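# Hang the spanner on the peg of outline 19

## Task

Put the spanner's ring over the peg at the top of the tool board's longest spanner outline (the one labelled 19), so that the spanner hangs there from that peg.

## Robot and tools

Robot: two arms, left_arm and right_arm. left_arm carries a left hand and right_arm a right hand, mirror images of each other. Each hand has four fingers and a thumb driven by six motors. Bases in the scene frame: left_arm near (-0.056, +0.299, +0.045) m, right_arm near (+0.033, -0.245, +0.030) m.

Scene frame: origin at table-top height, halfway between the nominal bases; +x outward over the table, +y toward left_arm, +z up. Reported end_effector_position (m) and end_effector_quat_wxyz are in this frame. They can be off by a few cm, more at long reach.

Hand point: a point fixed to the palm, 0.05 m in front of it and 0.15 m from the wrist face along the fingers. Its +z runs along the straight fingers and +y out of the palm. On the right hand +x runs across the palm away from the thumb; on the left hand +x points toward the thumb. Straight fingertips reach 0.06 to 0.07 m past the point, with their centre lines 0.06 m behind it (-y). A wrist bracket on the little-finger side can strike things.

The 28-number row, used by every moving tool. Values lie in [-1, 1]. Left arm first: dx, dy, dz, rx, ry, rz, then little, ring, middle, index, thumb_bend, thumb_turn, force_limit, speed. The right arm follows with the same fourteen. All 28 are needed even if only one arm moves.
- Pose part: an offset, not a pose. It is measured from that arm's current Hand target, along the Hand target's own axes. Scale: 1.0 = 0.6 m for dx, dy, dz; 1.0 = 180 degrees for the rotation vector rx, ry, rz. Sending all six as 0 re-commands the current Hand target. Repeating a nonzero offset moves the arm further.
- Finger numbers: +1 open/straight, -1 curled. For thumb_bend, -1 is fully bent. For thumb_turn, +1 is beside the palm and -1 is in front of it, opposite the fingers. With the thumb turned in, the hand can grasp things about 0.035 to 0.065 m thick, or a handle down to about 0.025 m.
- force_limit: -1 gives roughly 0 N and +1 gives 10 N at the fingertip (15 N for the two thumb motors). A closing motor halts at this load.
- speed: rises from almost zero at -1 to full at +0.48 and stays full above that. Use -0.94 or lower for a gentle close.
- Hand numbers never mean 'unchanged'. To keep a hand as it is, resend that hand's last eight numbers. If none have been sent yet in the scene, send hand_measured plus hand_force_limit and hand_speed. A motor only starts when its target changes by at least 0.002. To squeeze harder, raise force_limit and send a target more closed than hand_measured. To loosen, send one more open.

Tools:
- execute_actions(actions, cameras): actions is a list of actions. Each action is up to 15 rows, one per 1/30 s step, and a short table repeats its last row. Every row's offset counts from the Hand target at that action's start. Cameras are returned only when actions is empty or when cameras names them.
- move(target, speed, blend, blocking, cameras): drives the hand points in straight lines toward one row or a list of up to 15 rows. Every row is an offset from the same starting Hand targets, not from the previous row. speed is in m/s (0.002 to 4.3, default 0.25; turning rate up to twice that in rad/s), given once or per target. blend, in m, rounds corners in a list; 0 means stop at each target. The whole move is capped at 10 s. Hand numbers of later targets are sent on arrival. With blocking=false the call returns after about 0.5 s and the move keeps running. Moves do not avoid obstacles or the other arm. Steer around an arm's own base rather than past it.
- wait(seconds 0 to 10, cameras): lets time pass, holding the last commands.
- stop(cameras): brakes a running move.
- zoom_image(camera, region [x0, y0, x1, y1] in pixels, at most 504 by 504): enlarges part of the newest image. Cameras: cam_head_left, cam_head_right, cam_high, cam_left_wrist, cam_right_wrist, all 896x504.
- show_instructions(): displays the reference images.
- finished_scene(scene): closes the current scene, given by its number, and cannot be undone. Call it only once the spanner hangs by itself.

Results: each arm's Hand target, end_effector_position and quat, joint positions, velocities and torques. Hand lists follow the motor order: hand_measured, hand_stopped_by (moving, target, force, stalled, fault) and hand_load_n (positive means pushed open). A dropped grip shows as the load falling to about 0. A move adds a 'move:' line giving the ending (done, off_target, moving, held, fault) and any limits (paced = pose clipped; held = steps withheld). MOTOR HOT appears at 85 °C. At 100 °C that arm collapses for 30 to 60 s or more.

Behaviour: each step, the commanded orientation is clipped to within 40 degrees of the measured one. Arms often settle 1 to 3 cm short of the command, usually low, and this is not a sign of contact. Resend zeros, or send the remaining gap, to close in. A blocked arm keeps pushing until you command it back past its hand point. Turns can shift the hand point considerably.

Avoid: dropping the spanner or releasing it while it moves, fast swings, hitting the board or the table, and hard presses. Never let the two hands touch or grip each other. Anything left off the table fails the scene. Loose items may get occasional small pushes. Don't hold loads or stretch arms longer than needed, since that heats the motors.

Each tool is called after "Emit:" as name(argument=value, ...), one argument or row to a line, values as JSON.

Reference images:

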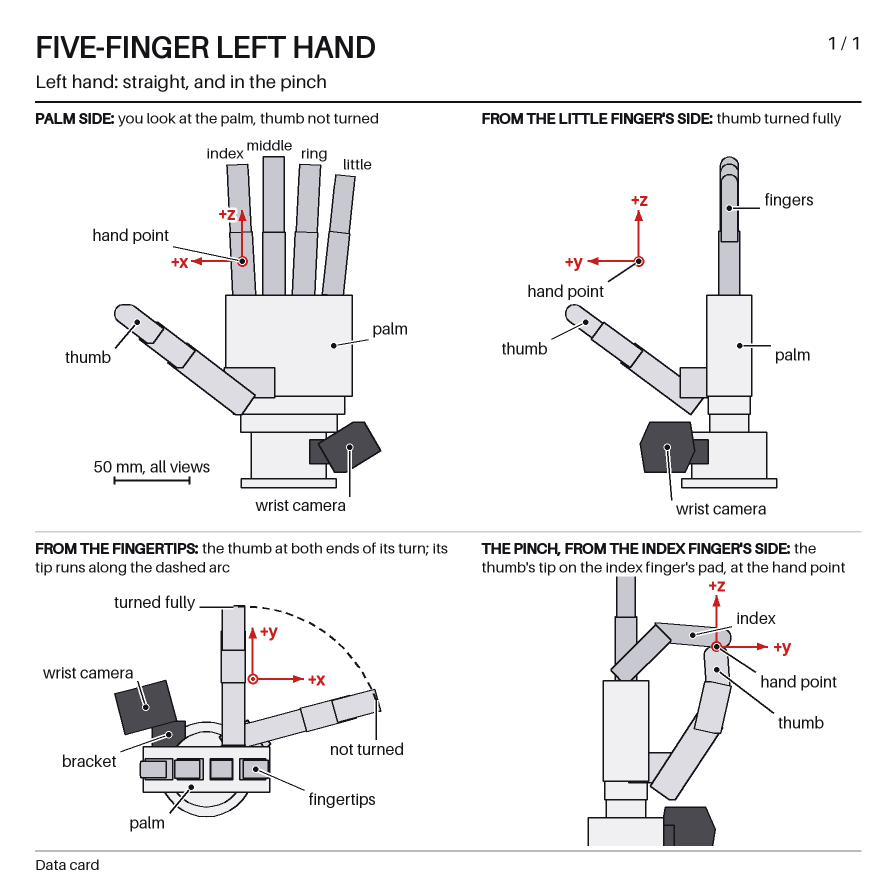

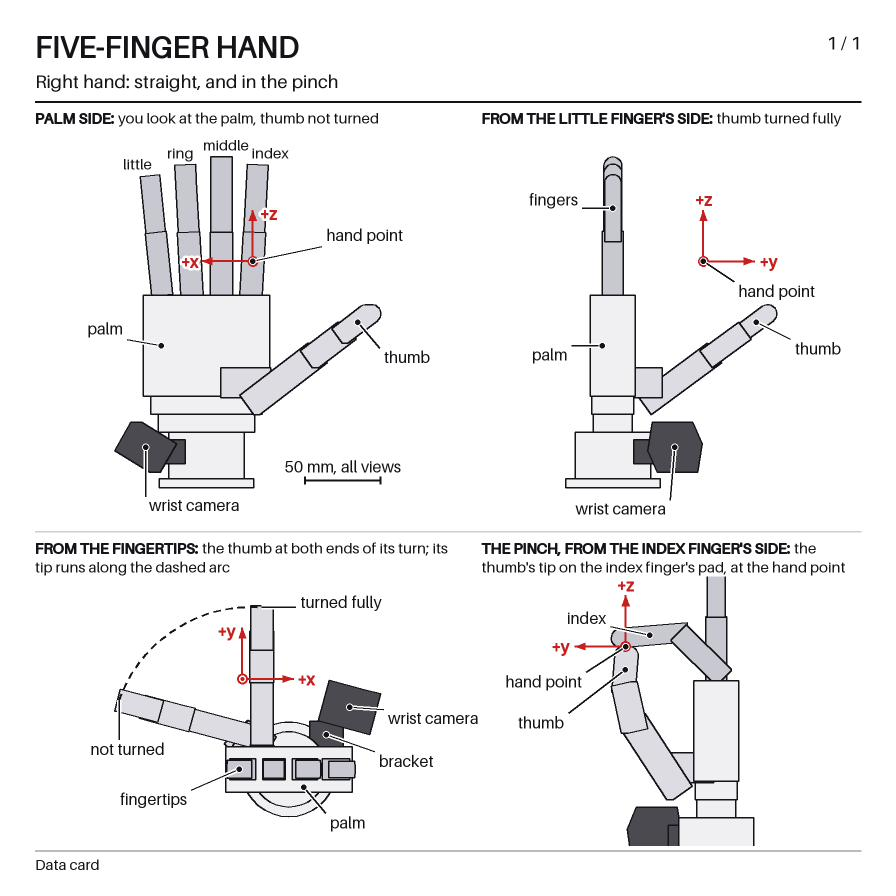

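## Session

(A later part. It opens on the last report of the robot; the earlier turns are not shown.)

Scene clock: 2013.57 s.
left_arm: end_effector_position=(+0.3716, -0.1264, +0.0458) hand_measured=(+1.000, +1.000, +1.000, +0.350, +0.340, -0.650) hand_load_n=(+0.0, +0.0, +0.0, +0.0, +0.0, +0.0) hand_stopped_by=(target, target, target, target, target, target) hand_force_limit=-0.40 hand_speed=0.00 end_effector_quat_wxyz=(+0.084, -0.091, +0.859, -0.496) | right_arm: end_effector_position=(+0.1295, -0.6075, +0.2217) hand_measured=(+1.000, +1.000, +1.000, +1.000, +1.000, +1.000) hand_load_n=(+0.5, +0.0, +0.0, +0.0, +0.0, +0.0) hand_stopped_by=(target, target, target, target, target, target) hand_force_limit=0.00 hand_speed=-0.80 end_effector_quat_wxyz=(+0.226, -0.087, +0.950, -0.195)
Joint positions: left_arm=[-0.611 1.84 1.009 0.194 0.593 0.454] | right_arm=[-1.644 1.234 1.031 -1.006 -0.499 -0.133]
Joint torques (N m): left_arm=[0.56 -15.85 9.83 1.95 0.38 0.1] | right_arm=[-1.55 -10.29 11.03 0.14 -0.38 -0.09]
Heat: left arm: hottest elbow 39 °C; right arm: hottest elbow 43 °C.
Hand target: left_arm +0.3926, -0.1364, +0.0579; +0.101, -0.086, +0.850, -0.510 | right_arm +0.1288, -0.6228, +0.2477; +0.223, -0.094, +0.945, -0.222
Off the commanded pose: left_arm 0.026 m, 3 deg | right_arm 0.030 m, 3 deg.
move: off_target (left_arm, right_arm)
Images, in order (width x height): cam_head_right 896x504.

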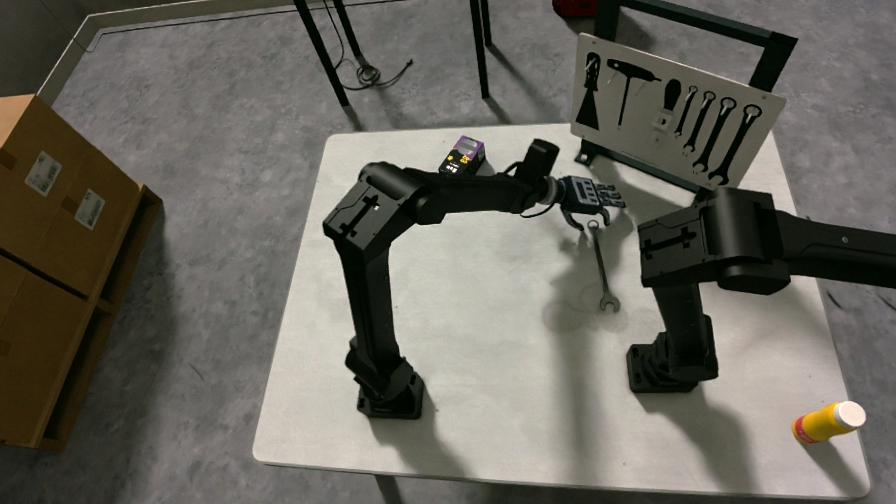

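Emit:
move(
  target=[-0.0105,-0.0027,0.0252,0,0,0,1,1,1,0.35,0.34,-0.65,-0.4,0,0,0,0,0,0,0,1,1,1,1,1,1,0,-0.8],
  speed=0.08,
)

Scene clock: 2017.73 s.
left_arm: end_effector_position=(+0.3851, -0.1350, +0.0464) hand_measured=(+1.000, +1.000, +1.000, +0.350, +0.340, -0.650) hand_load_n=(+0.0, +0.0, +0.0, +0.0, +0.0, +0.0) hand_stopped_by=(target, target, target, target, target, target) hand_force_limit=-0.40 hand_speed=0.00 end_effector_quat_wxyz=(+0.089, -0.090, +0.857, -0.499) | right_arm: end_effector_position=(+0.1295, -0.6075, +0.2217) hand_measured=(+1.000, +1.000, +1.000, +1.000, +1.000, +1.000) hand_load_n=(+0.0, +0.0, +0.0, +0.0, +0.0, -0.5) hand_stopped_by=(target, target, target, target, target, target) hand_force_limit=0.00 hand_speed=-0.80 end_effector_quat_wxyz=(+0.226, -0.087, +0.950, -0.195)
Joint positions: left_arm=[-0.611 1.868 1.049 0.194 0.59 0.454] | right_arm=[-1.644 1.234 1.031 -1.006 -0.499 -0.133]
Joint torques (N m): left_arm=[-0.15 -15.62 10.32 1.77 0.24 0.03] | right_arm=[-1.61 -10.05 11.03 0.18 -0.38 -0.09]
Heat: left arm: hottest elbow 39 °C; right arm: hottest elbow 43 °C.
Hand target: left_arm +0.4027, -0.1484, +0.0528; +0.101, -0.086, +0.850, -0.510 | right_arm +0.1288, -0.6228, +0.2477; +0.223, -0.094, +0.945, -0.222
Off the commanded pose: left_arm 0.023 m, 2 deg | right_arm 0.030 m, 3 deg.
move: off_target (left_arm, right_arm)

Emit:
move(
  target=[0.0480,0.0472,-0.0132,0,0,0,1,1,1,0.35,0.34,-0.65,-0.4,0,0,0,0,0,0,0,1,1,1,1,1,1,0,-0.8],
  speed=0.06,
  cameras=["cam_head_right","cam_left_wrist"],
)

Emit:
zoom_image(
  camera="cam_head_right",
  region=[560, 190, 620, 250],
)

Emit:
zoom_image(
  camera="cam_left_wrist",
  region=[300, 80, 600, 420],
)

Scene clock: 2021.53 s.
left_arm: end_effector_position=(+0.3769, -0.1330, +0.0382) hand_measured=(+1.000, +1.000, +1.000, +0.350, +0.340, -0.650) hand_load_n=(+0.0, +0.0, +0.0, +0.0, +0.0, +0.0) hand_stopped_by=(target, target, target, target, target, target) hand_force_limit=-0.40 hand_speed=0.00 end_effector_quat_wxyz=(+0.106, -0.084, +0.850, -0.510) | right_arm: end_effector_position=(+0.1295, -0.6075, +0.2217) hand_measured=(+1.000, +1.000, +1.000, +1.000, +1.000, +1.000) hand_load_n=(+0.0, +0.0, +0.0, +0.0, +0.0, +0.0) hand_stopped_by=(target, target, target, target, target, target) hand_force_limit=0.00 hand_speed=-0.80 end_effector_quat_wxyz=(+0.226, -0.087, +0.950, -0.195)
Joint positions: left_arm=[-0.619 1.868 0.991 0.298 0.578 0.448] | right_arm=[-1.644 1.234 1.031 -1.006 -0.499 -0.133]
Joint torques (N m): left_arm=[-0.26 -16.15 5.81 1.89 0.24 0.01] | right_arm=[-1.55 -10.52 11.02 0.18 -0.39 -0.08]
Heat: left arm: hottest elbow 39 °C; right arm: hottest elbow 43 °C.
Hand target: left_arm +0.3715, -0.1356, +0.0290; +0.101, -0.086, +0.850, -0.510 | right_arm +0.1288, -0.6228, +0.2477; +0.223, -0.094, +0.945, -0.222
Off the commanded pose: left_arm 0.011 m, 1 deg | right_arm 0.030 m, 3 deg.
move: off_target (left_arm, right_arm)
camera_calibration:
cam_left_wrist: T_world_to_cam=[[-0.218001, -0.557759, 0.800862, -0.0156372], [-0.950164, 0.308679, -0.0436638, 0.403202], [-0.222855, -0.770469, -0.597254, 0.113703], [0, 0, 0, 1]] pos_world=[0.405038, -0.0455773, 0.098038]
Images, in order (width x height): cam_head_right 896x504, cam_left_wrist 896x504.

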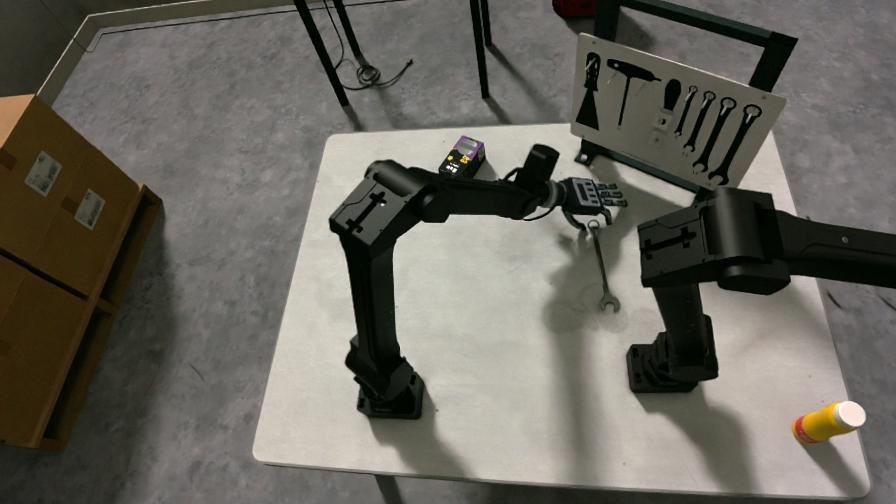

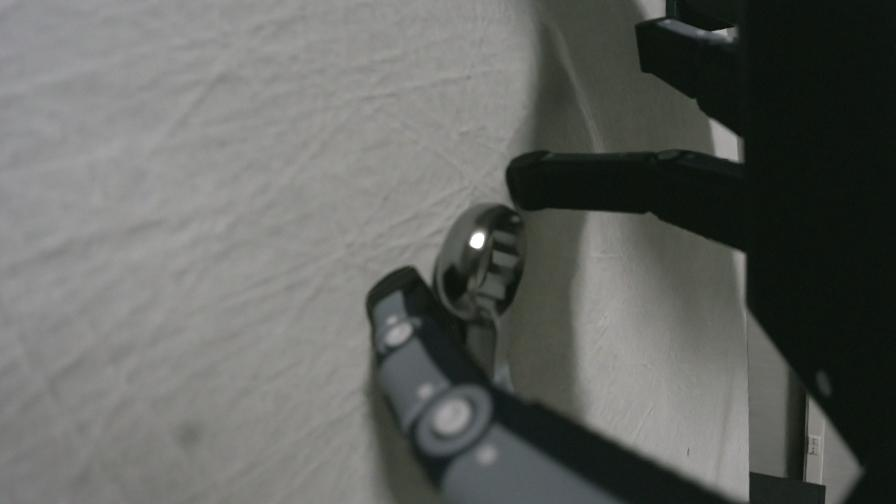

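Scaled by 8.400 from the camera's 896x504 image, which has a finer 1280x720 frame.

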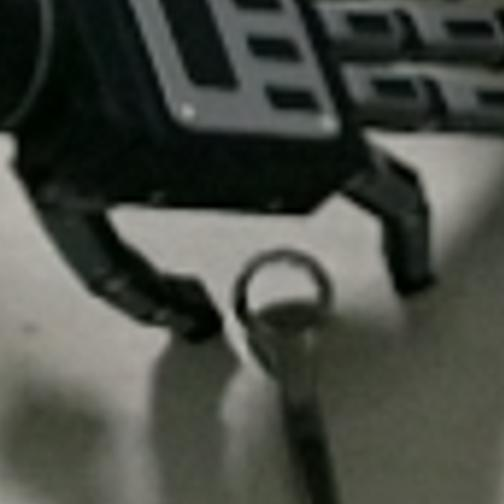

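Scaled by 1.482 from the camera's 896x504 image, which has a finer 1280x720 frame.

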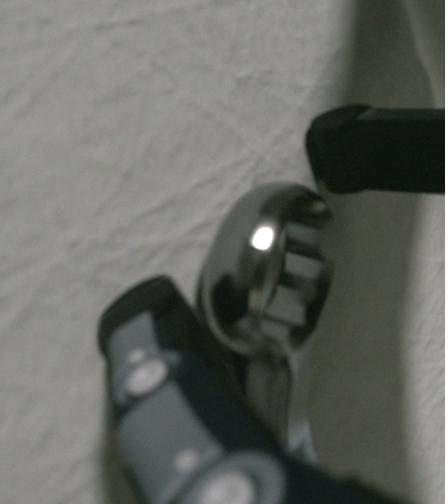

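Emit:
move(
  target=[
    [-0.0037,-0.0540,-0.0227,0,0,0,1,1,1,0.35,0.34,-0.65,-0.4,0,0,0,0,0,0,0,1,1,1,1,1,1,0,-0.8],
    [0.0030,-0.0068,0.0033,0,0,0,1,1,1,0.35,0.34,-0.65,-0.4,0,0,0,0,0,0,0,1,1,1,1,1,1,0,-0.8],
  ],
  speed=0.1,
  cameras=["cam_head_right","cam_left_wrist"],
)

Emit:
zoom_image(
  camera="cam_head_right",
  region=[560, 190, 620, 250],
)

Emit:
zoom_image(
  camera="cam_left_wrist",
  region=[300, 80, 600, 420],
)

Scene clock: 2029.40 s.
left_arm: end_effector_position=(+0.3740, -0.1357, +0.0407) hand_measured=(+1.000, +1.000, +1.000, +0.350, +0.340, -0.650) hand_load_n=(+0.0, +0.0, +0.0, +0.0, +0.0, +0.5) hand_stopped_by=(target, target, target, target, target, target) hand_force_limit=-0.40 hand_speed=0.00 end_effector_quat_wxyz=(+0.104, -0.084, +0.850, -0.509) | right_arm: end_effector_position=(+0.1295, -0.6075, +0.2217) hand_measured=(+1.000, +1.000, +1.000, +1.000, +1.000, +1.000) hand_load_n=(+0.0, +0.0, +0.0, +0.0, +0.0, +0.0) hand_stopped_by=(target, target, target, target, target, target) hand_force_limit=0.00 hand_speed=-0.80 end_effector_quat_wxyz=(+0.226, -0.087, +0.950, -0.195)
Joint positions: left_arm=[-0.626 1.861 0.991 0.292 0.572 0.443] | right_arm=[-1.644 1.234 1.031 -1.006 -0.499 -0.133]
Joint torques (N m): left_arm=[-0.73 -15.85 6.3 1.99 0.22 0.02] | right_arm=[-1.61 -10.29 11.06 0.24 -0.38 -0.1]
Heat: left arm: hottest elbow 39 °C; right arm: hottest elbow 43 °C.
Hand target: left_arm +0.3705, -0.1396, +0.0314; +0.101, -0.086, +0.850, -0.510 | right_arm +0.1288, -0.6228, +0.2477; +0.223, -0.094, +0.945, -0.222
Off the commanded pose: left_arm 0.011 m, 0 deg | right_arm 0.030 m, 3 deg.
move: off_target (left_arm, right_arm)
camera_calibration:
cam_left_wrist: T_world_to_cam=[[-0.215974, -0.558772, 0.800705, -0.0207168], [-0.950248, 0.30881, -0.0408073, 0.401363], [-0.224464, -0.769682, -0.597667, 0.113222], [0, 0, 0, 1]] pos_world=[0.402335, -0.0483757, 0.100636]
Images, in order (width x height): cam_head_right 896x504, cam_left_wrist 896x504.

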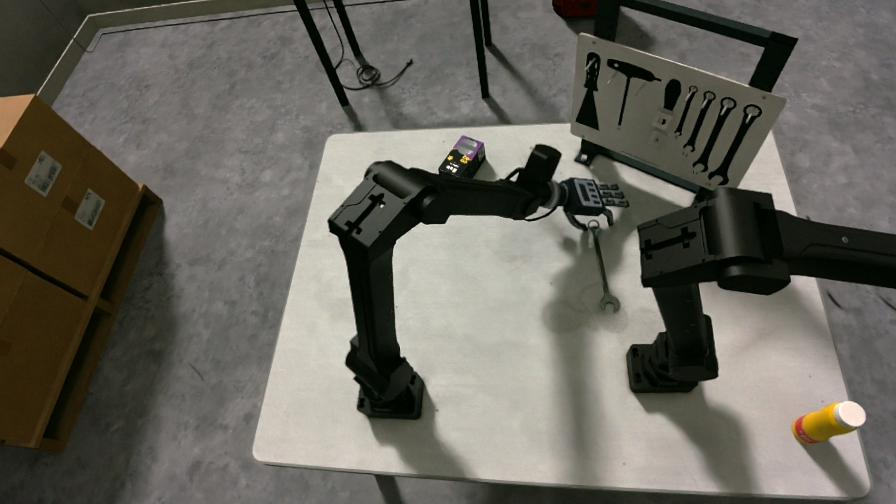

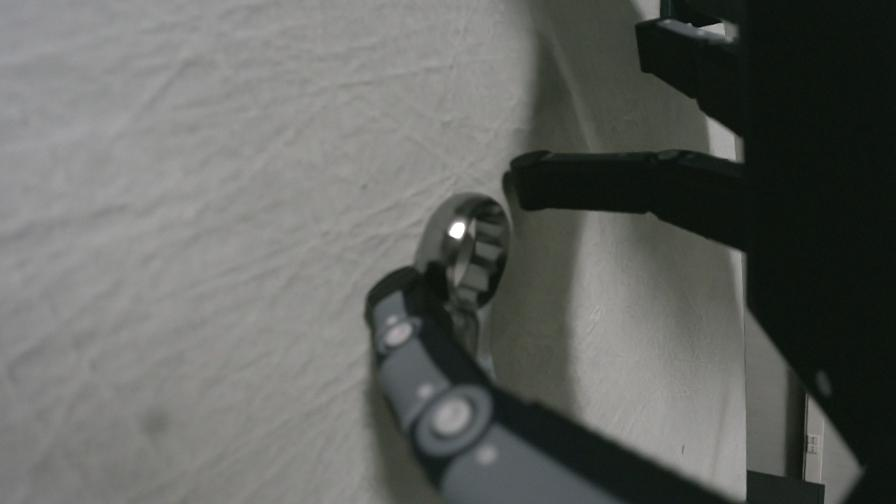

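Scaled by 8.400 from the camera's 896x504 image, which has a finer 1280x720 frame.

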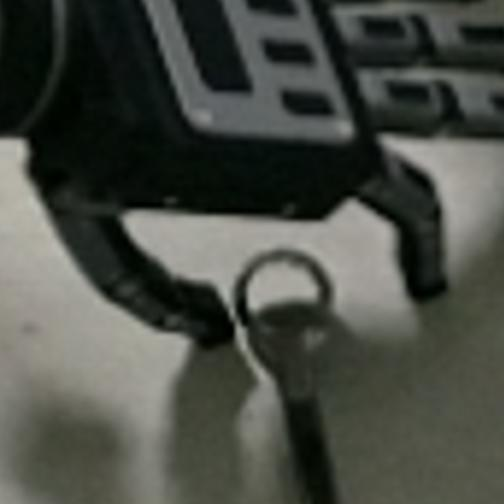

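Scaled by 1.482 from the camera's 896x504 image, which has a finer 1280x720 frame.

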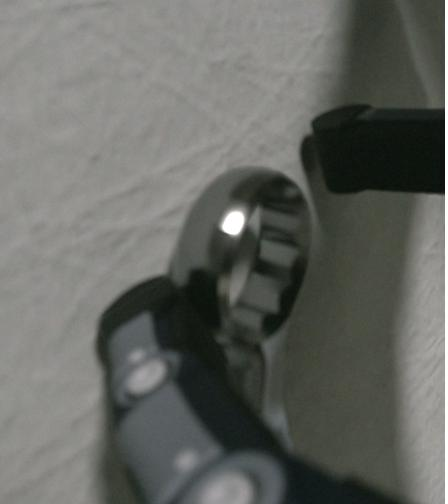

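Emit:
execute_actions(
  actions=[
    [[0,0,0,0,0,0,1,1,1,-0.3,0.34,-0.65,-0.45,-0.75,0,0,0,0,0,0,1,1,1,1,1,1,0,-0.8]],
    [[0,0,0,0,0,0,1,1,1,-0.3,0.34,-0.65,-0.45,-0.75,0,0,0,0,0,0,1,1,1,1,1,1,0,-0.8]],
    [[0,0,0,0,0,0,1,1,1,-0.3,0.34,-0.65,-0.45,-0.75,0,0,0,0,0,0,1,1,1,1,1,1,0,-0.8]],
  ],
  cameras=["cam_left_wrist"],
)

Scene clock: 2033.73 s.
left_arm: end_effector_position=(+0.3742, -0.1356, +0.0406) hand_measured=(+1.000, +1.000, +1.000, -0.016, +0.342, -0.650) hand_load_n=(+0.0, +0.0, +0.0, +5.0, +4.0, +0.0) hand_stopped_by=(target, target, target, force, target, target) hand_force_limit=-0.45 hand_speed=-0.75 end_effector_quat_wxyz=(+0.105, -0.085, +0.850, -0.509) | right_arm: end_effector_position=(+0.1295, -0.6075, +0.2217) hand_measured=(+1.000, +1.000, +1.000, +1.000, +1.000, +1.000) hand_load_n=(+0.0, +0.0, +0.0, +0.0, +0.0, +0.0) hand_stopped_by=(target, target, target, target, target, target) hand_force_limit=0.00 hand_speed=-0.80 end_effector_quat_wxyz=(+0.226, -0.087, +0.950, -0.195)
Joint positions: left_arm=[-0.626 1.861 0.991 0.292 0.57 0.443] | right_arm=[-1.644 1.234 1.031 -1.006 -0.499 -0.133]
Joint torques (N m): left_arm=[-0.79 -15.74 6.3 2 0.27 0.02] | right_arm=[-1.61 -10.05 11.04 0.2 -0.39 -0.09]
Heat: left arm: hottest elbow 38 °C; right arm: hottest elbow 43 °C.
Hand target: left_arm +0.3705, -0.1396, +0.0314; +0.101, -0.086, +0.850, -0.510 | right_arm +0.1288, -0.6228, +0.2477; +0.223, -0.094, +0.945, -0.222
Off the commanded pose: left_arm 0.011 m, 1 deg | right_arm 0.030 m, 3 deg.
Step readings (end_effector_position of left_arm | right_arm):
0: (+0.3740, -0.1357, +0.0407) | (+0.1295, -0.6075, +0.2217)
1: (+0.3740, -0.1357, +0.0407) | (+0.1295, -0.6075, +0.2217)
2: (+0.3740, -0.1357, +0.0407) | (+0.1295, -0.6075, +0.2217)
4: (+0.3740, -0.1358, +0.0407) | (+0.1295, -0.6075, +0.2217)
8: (+0.3740, -0.1358, +0.0407) | (+0.1295, -0.6075, +0.2217)
15: (+0.3740, -0.1358, +0.0407) | (+0.1295, -0.6075, +0.2217)
16: (+0.3740, -0.1357, +0.0407) | (+0.1295, -0.6075, +0.2217)
17: (+0.3741, -0.1357, +0.0407) | (+0.1295, -0.6075, +0.2217)
19: (+0.3742, -0.1357, +0.0407) | (+0.1295, -0.6075, +0.2217)
23: (+0.3742, -0.1356, +0.0406) | (+0.1295, -0.6075, +0.2217)
30: (+0.3742, -0.1356, +0.0406) | (+0.1295, -0.6075, +0.2217)
31: (+0.3742, -0.1356, +0.0406) | (+0.1295, -0.6075, +0.2217)
32: (+0.3742, -0.1356, +0.0406) | (+0.1295, -0.6075, +0.2217)
34: (+0.3742, -0.1356, +0.0406) | (+0.1295, -0.6075, +0.2217)
38: (+0.3742, -0.1356, +0.0406) | (+0.1295, -0.6075, +0.2217)
45: (+0.3742, -0.1356, +0.0406) | (+0.1295, -0.6075, +0.2217)
camera_calibration:
cam_left_wrist: T_world_to_cam=[[-0.215221, -0.559572, 0.80035, -0.0208632], [-0.950703, 0.307419, -0.0407169, 0.401533], [-0.223259, -0.769658, -0.598149, 0.112827], [0, 0, 0, 1]] pos_world=[0.402438, -0.0482754, 0.100534]
Images, in order (width x height): cam_left_wrist 896x504.

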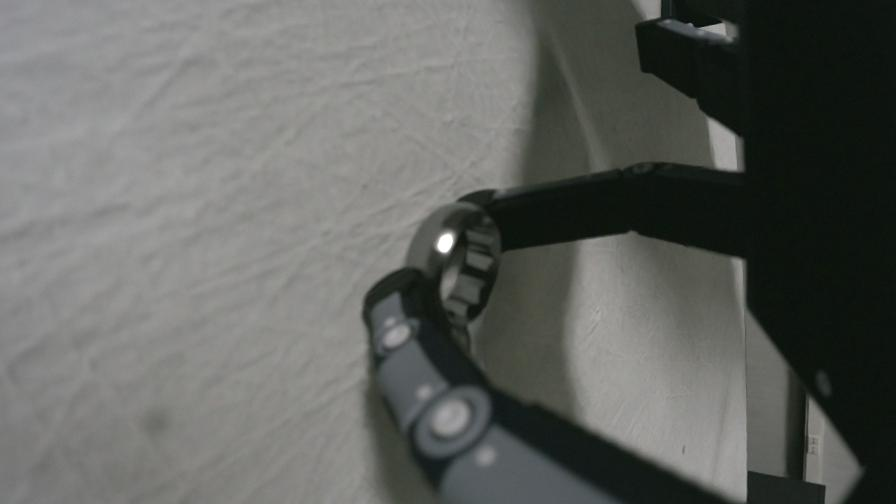

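Emit:
move(
  target=[
    [-0.0063,-0.0663,-0.0345,0,0,0,1,1,1,-0.303,0.34,-0.65,-0.05,-0.9,0,0,0,0,0,0,1,1,1,1,1,1,0,-0.8],
    [-0.0091,-0.0958,-0.0498,0,-0.0259,0.0491,1,1,1,-0.306,0.34,-0.65,-0.05,-0.9,0,0,0,0,0,0,1,1,1,1,1,1,0,-0.8],
  ],
  speed=0.04,
  cameras=["cam_head_right","cam_left_wrist"],
)

Emit:
zoom_image(
  camera="cam_head_right",
  region=[555, 190, 635, 270],
)

Scene clock: 2042.53 s.
left_arm: end_effector_position=(+0.3704, -0.1350, +0.0790) hand_measured=(+1.000, +1.000, +1.000, -0.022, +0.342, -0.650) hand_load_n=(+0.0, +0.0, +0.0, +5.5, +5.5, +0.0) hand_stopped_by=(target, target, target, force, target, target) hand_force_limit=-0.05 hand_speed=-0.90 end_effector_quat_wxyz=(+0.160, -0.053, +0.857, -0.486) | right_arm: end_effector_position=(+0.1295, -0.6075, +0.2217) hand_measured=(+1.000, +1.000, +1.000, +1.000, +1.000, +1.000) hand_load_n=(+0.0, +0.0, +0.0, +0.0, +0.0, -0.5) hand_stopped_by=(target, target, target, target, target, target) hand_force_limit=0.00 hand_speed=-0.80 end_effector_quat_wxyz=(+0.226, -0.087, +0.950, -0.195)
Joint positions: left_arm=[-0.668 1.746 0.972 0.213 0.465 0.532] | right_arm=[-1.644 1.234 1.031 -1.006 -0.499 -0.133]
Joint torques (N m): left_arm=[-0.62 -19.14 6.82 1.73 0.2 0.2] | right_arm=[-1.85 -10.23 11.02 0.23 -0.38 -0.08]
Heat: left arm: hottest elbow 38 °C; right arm: hottest elbow 43 °C.
Hand target: left_arm +0.3706, -0.1396, +0.0965; +0.174, -0.041, +0.849, -0.497 | right_arm +0.1288, -0.6228, +0.2477; +0.223, -0.094, +0.945, -0.222
Off the commanded pose: left_arm 0.018 m, 3 deg | right_arm 0.030 m, 3 deg.
move: off_target (left_arm, right_arm); target 2's new numbers were sent with left_arm's hand 0.018 m and 3 deg from that target
camera_calibration:
cam_left_wrist: T_world_to_cam=[[-0.304773, -0.609, 0.732279, -0.0201599], [-0.941813, 0.307162, -0.136529, 0.403513], [-0.141782, -0.73128, -0.667179, 0.115864], [0, 0, 0, 1]] pos_world=[0.390317, -0.0514925, 0.147156]
Images, in order (width x height): cam_head_right 896x504, cam_left_wrist 896x504.

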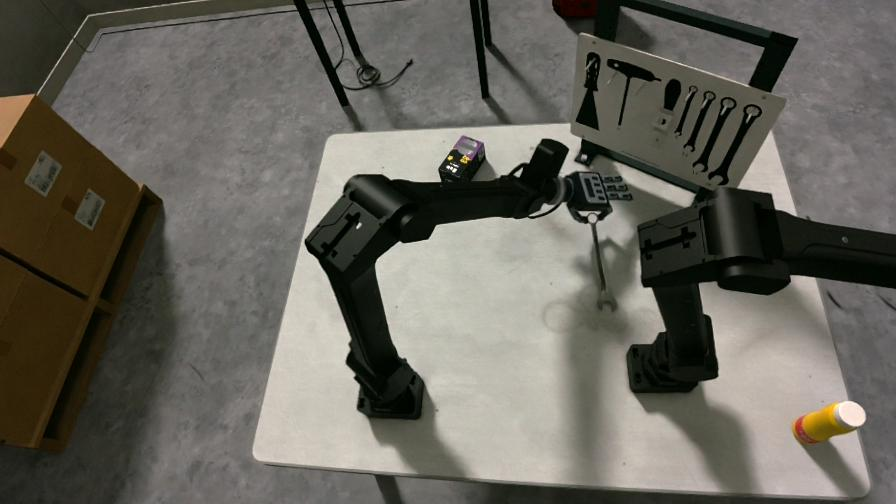

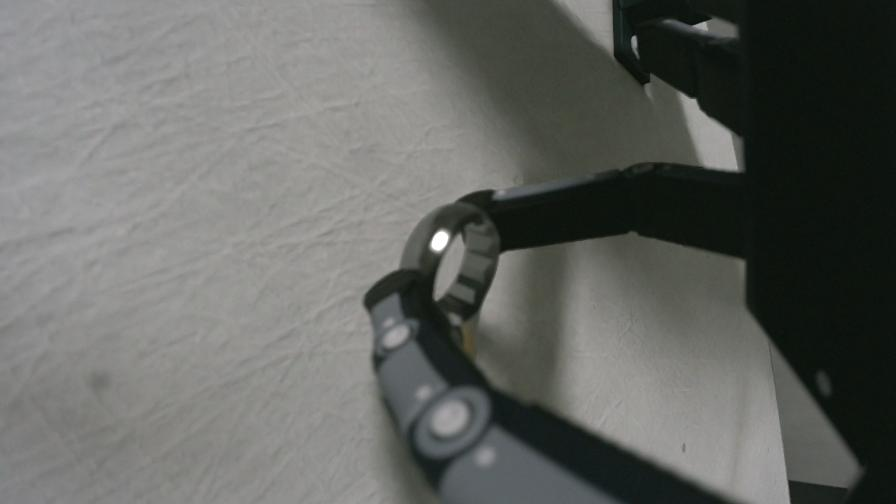

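Scaled by 6.300 from the camera's 896x504 image, which has a finer 1280x720 frame.

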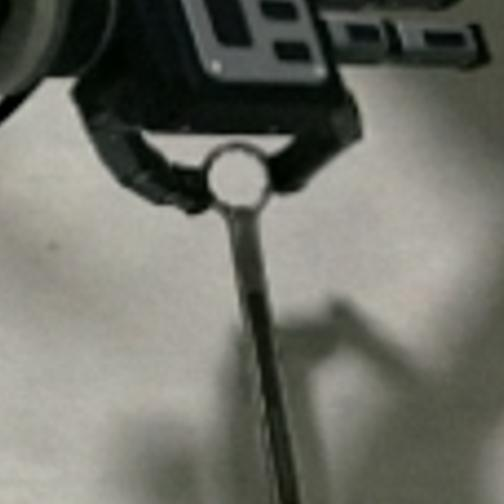

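Emit:
move(
  target=[
    [-0.0050,-0.0438,-0.0251,0,-0.0208,0.0392,1,1,1,-0.309,0.34,-0.65,-0.05,-0.9,0,0,0,0,0,0,1,1,1,1,1,1,0,-0.8],
    [-0.0068,-0.0879,-0.0512,0,-0.0441,0.0834,1,1,1,-0.312,0.34,-0.65,-0.05,-0.9,0,0,0,0,0,0,1,1,1,1,1,1,0,-0.8],
  ],
  speed=0.04,
  cameras=["cam_head_right","cam_left_wrist"],
)

Scene clock: 2053.20 s.
left_arm: end_effector_position=(+0.3588, -0.1362, +0.1386) hand_measured=(+1.000, +1.000, +1.000, -0.022, +0.342, -0.650) hand_load_n=(+0.0, +0.0, +0.0, +5.5, +5.5, +0.5) hand_stopped_by=(target, target, target, force, target, target) hand_force_limit=-0.05 hand_speed=-0.90 end_effector_quat_wxyz=(+0.281, +0.026, +0.844, -0.456) | right_arm: end_effector_position=(+0.1295, -0.6075, +0.2217) hand_measured=(+1.000, +1.000, +1.000, +1.000, +1.000, +1.000) hand_load_n=(+0.0, +0.0, +0.0, +0.0, +0.0, -0.5) hand_stopped_by=(target, target, target, target, target, target) hand_force_limit=0.00 hand_speed=-0.80 end_effector_quat_wxyz=(+0.226, -0.087, +0.950, -0.195)
Joint positions: left_arm=[-0.759 1.579 0.906 0.213 0.273 0.715] | right_arm=[-1.644 1.234 1.031 -1.006 -0.499 -0.133]
Joint torques (N m): left_arm=[-0.56 -17.03 7.6 1.98 0.05 0.24] | right_arm=[-1.49 -10.23 11.06 0.23 -0.4 -0.08]
Heat: left arm: hottest elbow 38 °C; right arm: hottest elbow 43 °C.
Hand target: left_arm +0.3587, -0.1397, +0.1567; +0.296, +0.036, +0.833, -0.466 | right_arm +0.1288, -0.6228, +0.2477; +0.223, -0.094, +0.945, -0.222
Off the commanded pose: left_arm 0.018 m, 3 deg | right_arm 0.030 m, 3 deg.
move: off_target (left_arm, right_arm); target 2's new numbers were sent with left_arm's hand 0.018 m and 3 deg from that target
camera_calibration:
cam_left_wrist: T_world_to_cam=[[-0.496642, -0.656617, 0.567626, 0.0171265], [-0.866287, 0.334466, -0.371051, 0.41026], [0.0537869, -0.676007, -0.734929, 0.09985], [0, 0, 0, 1]] pos_world=[0.358538, -0.0584731, 0.215889]
Images, in order (width x height): cam_head_right 896x504, cam_left_wrist 896x504.

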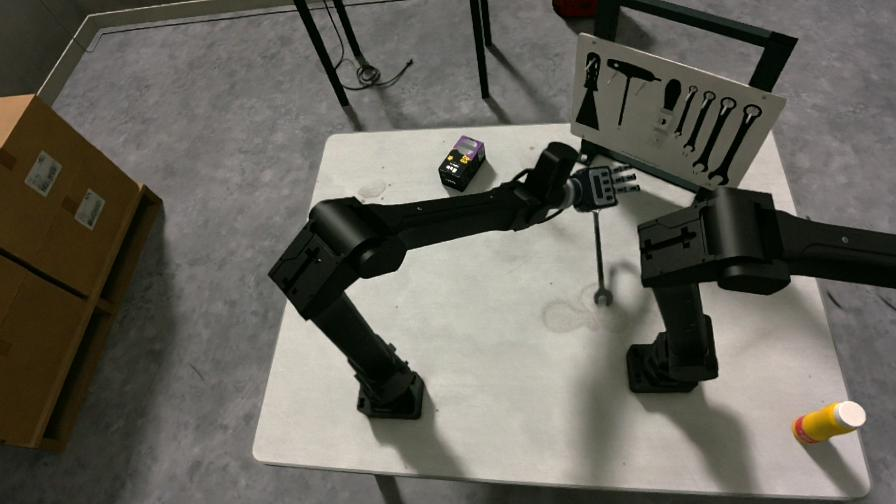

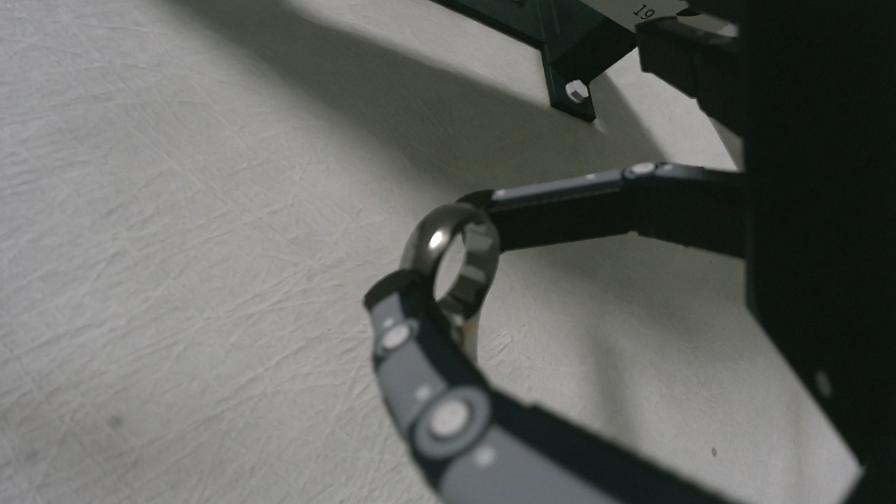

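Emit:
move(
  target=[
    [-0.0154,-0.0423,-0.0257,0,-0.0285,0.0540,1,1,1,-0.315,0.34,-0.65,-0.05,-0.9,0,0,0,0,0,0,1,1,1,1,1,1,0,-0.8],
    [-0.0307,-0.0845,-0.0513,0,-0.0623,0.1177,1,1,1,-0.318,0.34,-0.65,-0.05,-0.9,0,0,0,0,0,0,1,1,1,1,1,1,0,-0.8],
  ],
  speed=0.05,
  cameras=["cam_head_right","cam_left_wrist"],
)

Scene clock: 2064.53 s.
left_arm: end_effector_position=(+0.3429, -0.1364, +0.1946) hand_measured=(+1.000, +1.000, +1.000, -0.022, +0.342, -0.650) hand_load_n=(+0.0, +0.0, +0.0, +5.5, +5.5, +0.5) hand_stopped_by=(target, target, target, force, target, target) hand_force_limit=-0.05 hand_speed=-0.90 end_effector_quat_wxyz=(+0.437, +0.138, +0.797, -0.393) | right_arm: end_effector_position=(+0.1295, -0.6075, +0.2217) hand_measured=(+1.000, +1.000, +1.000, +1.000, +1.000, +1.000) hand_load_n=(+0.0, +0.0, +0.0, +0.0, +0.0, +0.0) hand_stopped_by=(target, target, target, target, target, target) hand_force_limit=0.00 hand_speed=-0.80 end_effector_quat_wxyz=(+0.226, -0.087, +0.950, -0.195)
Joint positions: left_arm=[-0.891 1.452 0.818 0.319 0.024 1.017] | right_arm=[-1.644 1.234 1.031 -1.006 -0.499 -0.133]
Joint torques (N m): left_arm=[-0.62 -15.15 7.95 2.58 -0.08 0.27] | right_arm=[-1.61 -10.4 11.06 0.16 -0.38 -0.1]
Heat: left arm: hottest elbow 38 °C; right arm: hottest elbow 44 °C.
Hand target: left_arm +0.3426, -0.1398, +0.2164; +0.456, +0.143, +0.780, -0.405 | right_arm +0.1288, -0.6228, +0.2477; +0.223, -0.094, +0.945, -0.222
Off the commanded pose: left_arm 0.022 m, 3 deg | right_arm 0.030 m, 3 deg.
move: off_target (left_arm, right_arm); target 2's new numbers were sent with left_arm's hand 0.022 m and 3 deg from that target
camera_calibration:
cam_left_wrist: T_world_to_cam=[[-0.67173, -0.697219, 0.250329, 0.0935437], [-0.657883, 0.406116, -0.634239, 0.406815], [0.340541, -0.590725, -0.731489, 0.054354], [0, 0, 0, 1]] pos_world=[0.311963, -0.0678857, 0.274361]
Images, in order (width x height): cam_head_right 896x504, cam_left_wrist 896x504.

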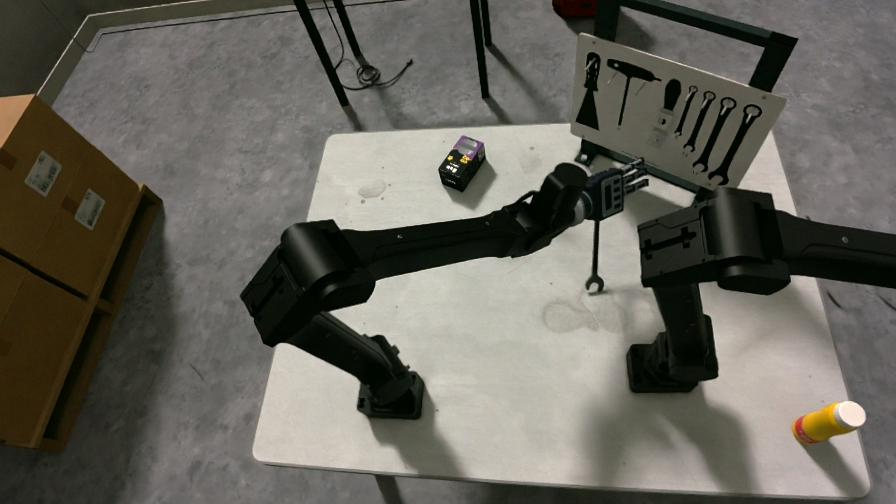

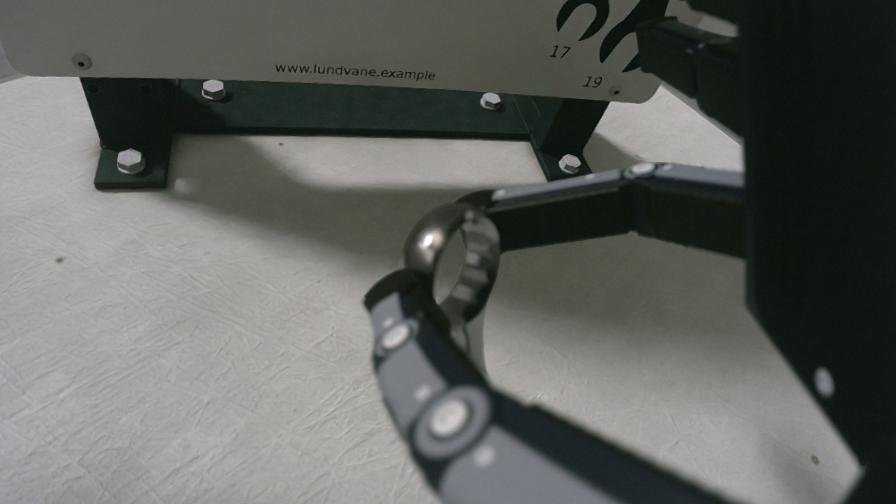

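Emit:
move(
  target=[
    [-0.0359,-0.0310,-0.0188,0,-0.0311,0.0589,1,1,1,-0.321,0.34,-0.65,-0.05,-0.9,0,0,0,0,0,0,1,1,1,1,1,1,0,-0.8],
    [-0.0718,-0.0620,-0.0377,0,-0.0623,0.1177,1,1,1,-0.324,0.34,-0.65,-0.05,-0.9,0,0,0,0,0,0,1,1,1,1,1,1,0,-0.8],
  ],
  speed=0.05,
  cameras=["cam_head_right","cam_left_wrist"],
)

Scene clock: 2075.43 s.
left_arm: end_effector_position=(+0.3349, -0.1392, +0.2642) hand_measured=(+1.000, +1.000, +1.000, -0.324, +0.340, -0.650) hand_load_n=(+0.0, +0.0, +0.0, +0.0, +0.0, +0.0) hand_stopped_by=(target, target, target, target, target, target) hand_force_limit=-0.05 hand_speed=-0.90 end_effector_quat_wxyz=(+0.585, +0.244, +0.705, -0.319) | right_arm: end_effector_position=(+0.1295, -0.6075, +0.2217) hand_measured=(+1.000, +1.000, +1.000, +1.000, +1.000, +1.000) hand_load_n=(+0.0, +0.0, +0.0, +0.0, +0.0, +0.0) hand_stopped_by=(target, target, target, target, target, target) hand_force_limit=0.00 hand_speed=-0.80 end_effector_quat_wxyz=(+0.226, -0.087, +0.950, -0.195)
Joint positions: left_arm=[-0.992 1.393 0.761 0.519 -0.146 1.388] | right_arm=[-1.644 1.234 1.031 -1.006 -0.499 -0.133]
Joint torques (N m): left_arm=[-0.73 -13.22 7.64 2.43 -0.06 0.23] | right_arm=[-1.61 -10.23 11.04 0.21 -0.39 -0.08]
Heat: left arm: hottest elbow 38 °C; right arm: hottest elbow 44 °C.
Hand target: left_arm +0.3306, -0.1398, +0.2767; +0.596, +0.244, +0.692, -0.326 | right_arm +0.1288, -0.6228, +0.2477; +0.223, -0.094, +0.945, -0.222
Off the commanded pose: left_arm 0.013 m, 2 deg | right_arm 0.030 m, 3 deg.
move: off_target (left_arm, right_arm); target 2's new numbers were sent with left_arm's hand 0.013 m and 2 deg from that target
camera_calibration:
cam_left_wrist: T_world_to_cam=[[-0.710087, -0.694513, -0.115881, 0.17875], [-0.341147, 0.48332, -0.806239, 0.396964], [0.615951, -0.532967, -0.58013, -0.0178996], [0, 0, 0, 1]] pos_world=[0.273377, -0.0772565, 0.330378]
Images, in order (width x height): cam_head_right 896x504, cam_left_wrist 896x504.

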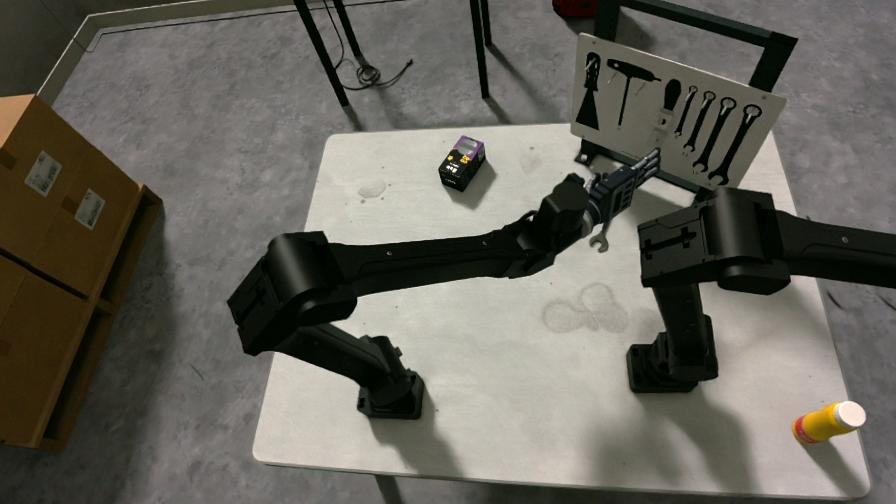

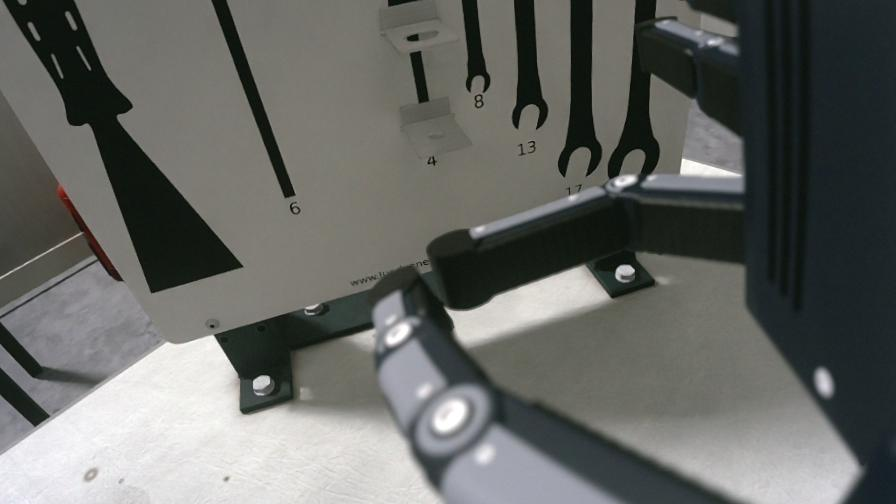

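Emit:
zoom_image(
  camera="cam_head_right",
  region=[540, 140, 680, 280],
)

Emit:
execute_actions(
  actions=[],
  cameras=["cam_head_left","cam_high"],
)

Scaled by 3.600 from the camera's 896x504 image, which has a finer 1280x720 frame.

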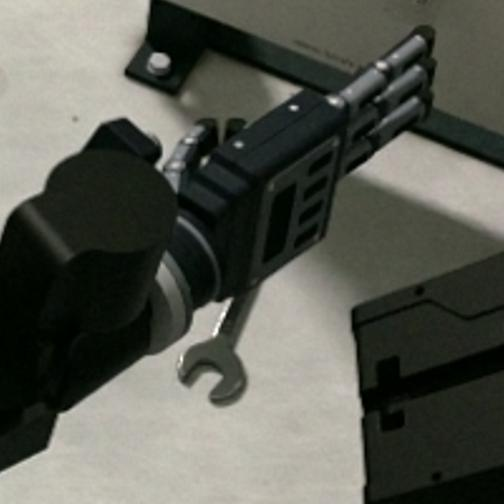

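Scene clock: 2076.87 s.
left_arm: end_effector_position=(+0.3349, -0.1392, +0.2642) hand_measured=(+1.000, +1.000, +1.000, -0.324, +0.340, -0.650) hand_load_n=(+0.0, +0.0, +0.0, +0.0, +0.0, +0.0) hand_stopped_by=(target, target, target, target, target, target) hand_force_limit=-0.05 hand_speed=-0.90 end_effector_quat_wxyz=(+0.585, +0.244, +0.705, -0.319) | right_arm: end_effector_position=(+0.1295, -0.6075, +0.2217) hand_measured=(+1.000, +1.000, +1.000, +1.000, +1.000, +1.000) hand_load_n=(+0.0, +0.0, +0.0, +0.0, +0.0, -0.5) hand_stopped_by=(target, target, target, target, target, target) hand_force_limit=0.00 hand_speed=-0.80 end_effector_quat_wxyz=(+0.226, -0.087, +0.950, -0.195)
Joint positions: left_arm=[-0.992 1.393 0.761 0.519 -0.146 1.388] | right_arm=[-1.644 1.234 1.031 -1.006 -0.499 -0.133]
Joint velocities: within noise
Joint torques (N m): left_arm=[-0.73 -13.27 7.65 2.4 -0.06 0.23] | right_arm=[-1.67 -10.29 11.03 0.16 -0.39 -0.1]
Heat: left arm: hottest elbow 38 °C; right arm: hottest elbow 44 °C.
Hand target: left_arm +0.3306, -0.1398, +0.2767; +0.596, +0.244, +0.692, -0.326 | right_arm +0.1288, -0.6228, +0.2477; +0.223, -0.094, +0.945, -0.222
Off the commanded pose: left_arm 0.013 m, 2 deg | right_arm 0.030 m, 3 deg.
Images, in order (width x height): cam_head_left 896x504, cam_high 896x504.

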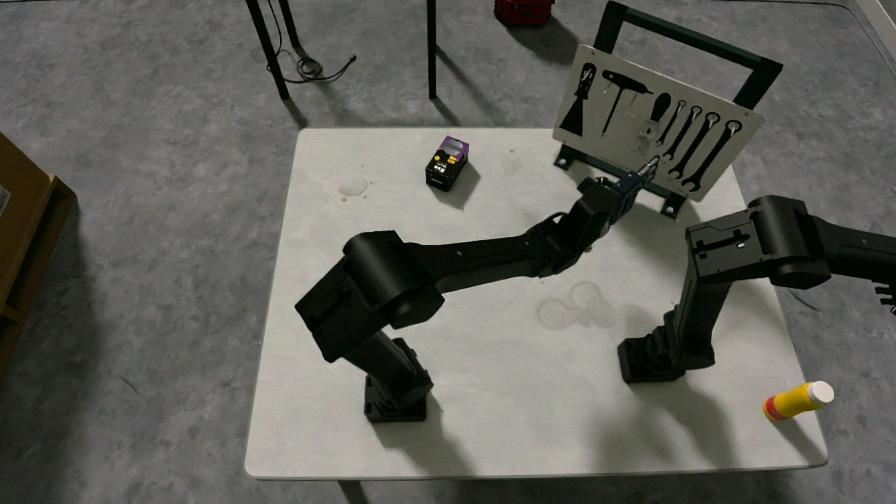

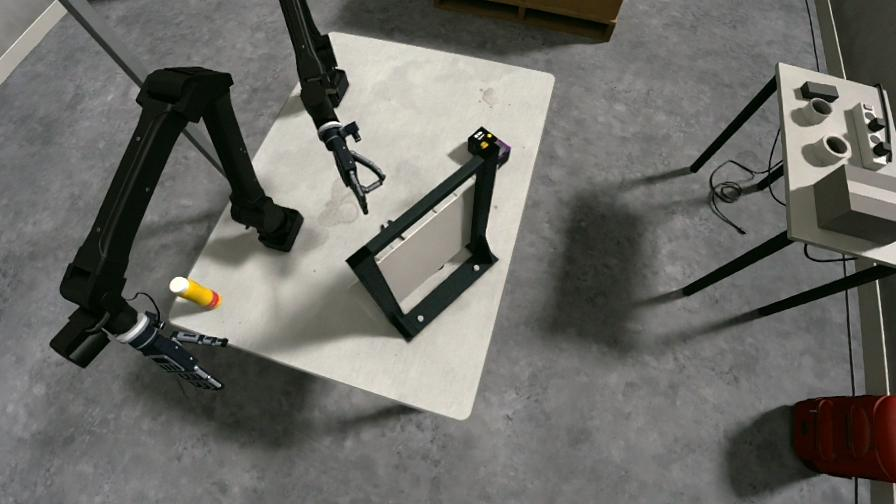

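Emit:
move(
  target=[0.0398,0.1167,-0.1670,0,0.1943,-0.3679,1,1,1,0.35,0.34,-0.65,-0.4,0,0,0,0,0,0,0,1,1,1,1,1,1,0,-0.8],
  speed=0.25,
  cameras=["cam_head_right"],
)

Emit:
zoom_image(
  camera="cam_head_right",
  region=[560, 160, 680, 260],
)

Scene clock: 2096.30 s.
left_arm: end_effector_position=(+0.2943, -0.0117, +0.2280) hand_measured=(+1.000, +1.000, +1.000, +0.350, +0.340, -0.650) hand_load_n=(+0.0, +0.0, +0.0, +0.0, +0.0, +0.0) hand_stopped_by=(target, target, target, target, target, target) hand_force_limit=-0.40 hand_speed=0.00 end_effector_quat_wxyz=(+0.093, -0.087, +0.855, -0.502) | right_arm: end_effector_position=(+0.1295, -0.6075, +0.2217) hand_measured=(+1.000, +1.000, +1.000, +1.000, +1.000, +1.000) hand_load_n=(+0.0, +0.0, +0.0, +0.0, +0.0, -0.5) hand_stopped_by=(target, target, target, target, target, target) hand_force_limit=0.00 hand_speed=-0.80 end_effector_quat_wxyz=(+0.226, -0.087, +0.950, -0.195)
Joint positions: left_arm=[-0.476 1.232 0.877 -0.32 0.7 0.557] | right_arm=[-1.644 1.234 1.031 -1.006 -0.499 -0.133]
Joint torques (N m): left_arm=[0.21 -8.23 13.72 0.42 0.43 0] | right_arm=[-1.61 -10.29 11.06 0.16 -0.37 -0.1]
Heat: left arm: hottest elbow 39 °C; right arm: hottest elbow 44 °C.
Hand target: left_arm +0.3106, -0.0198, +0.2495; +0.101, -0.086, +0.850, -0.510 | right_arm +0.1288, -0.6228, +0.2477; +0.223, -0.094, +0.945, -0.222
Off the commanded pose: left_arm 0.028 m, 1 deg | right_arm 0.030 m, 3 deg.
move: off_target (left_arm, right_arm)
Images, in order (width x height): cam_head_right 896x504.

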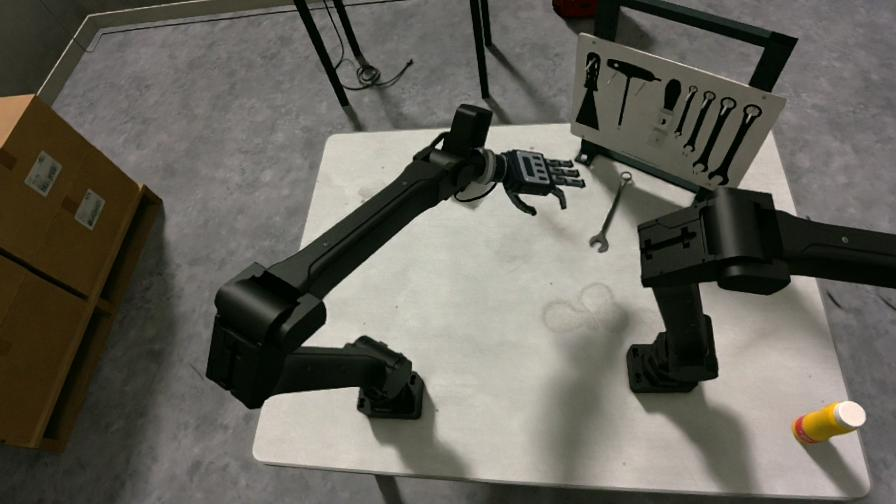

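Scaled by 4.200 from the camera's 896x504 image, which has a finer 1280x720 frame.

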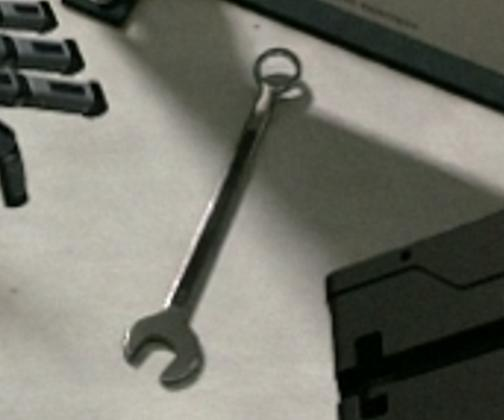

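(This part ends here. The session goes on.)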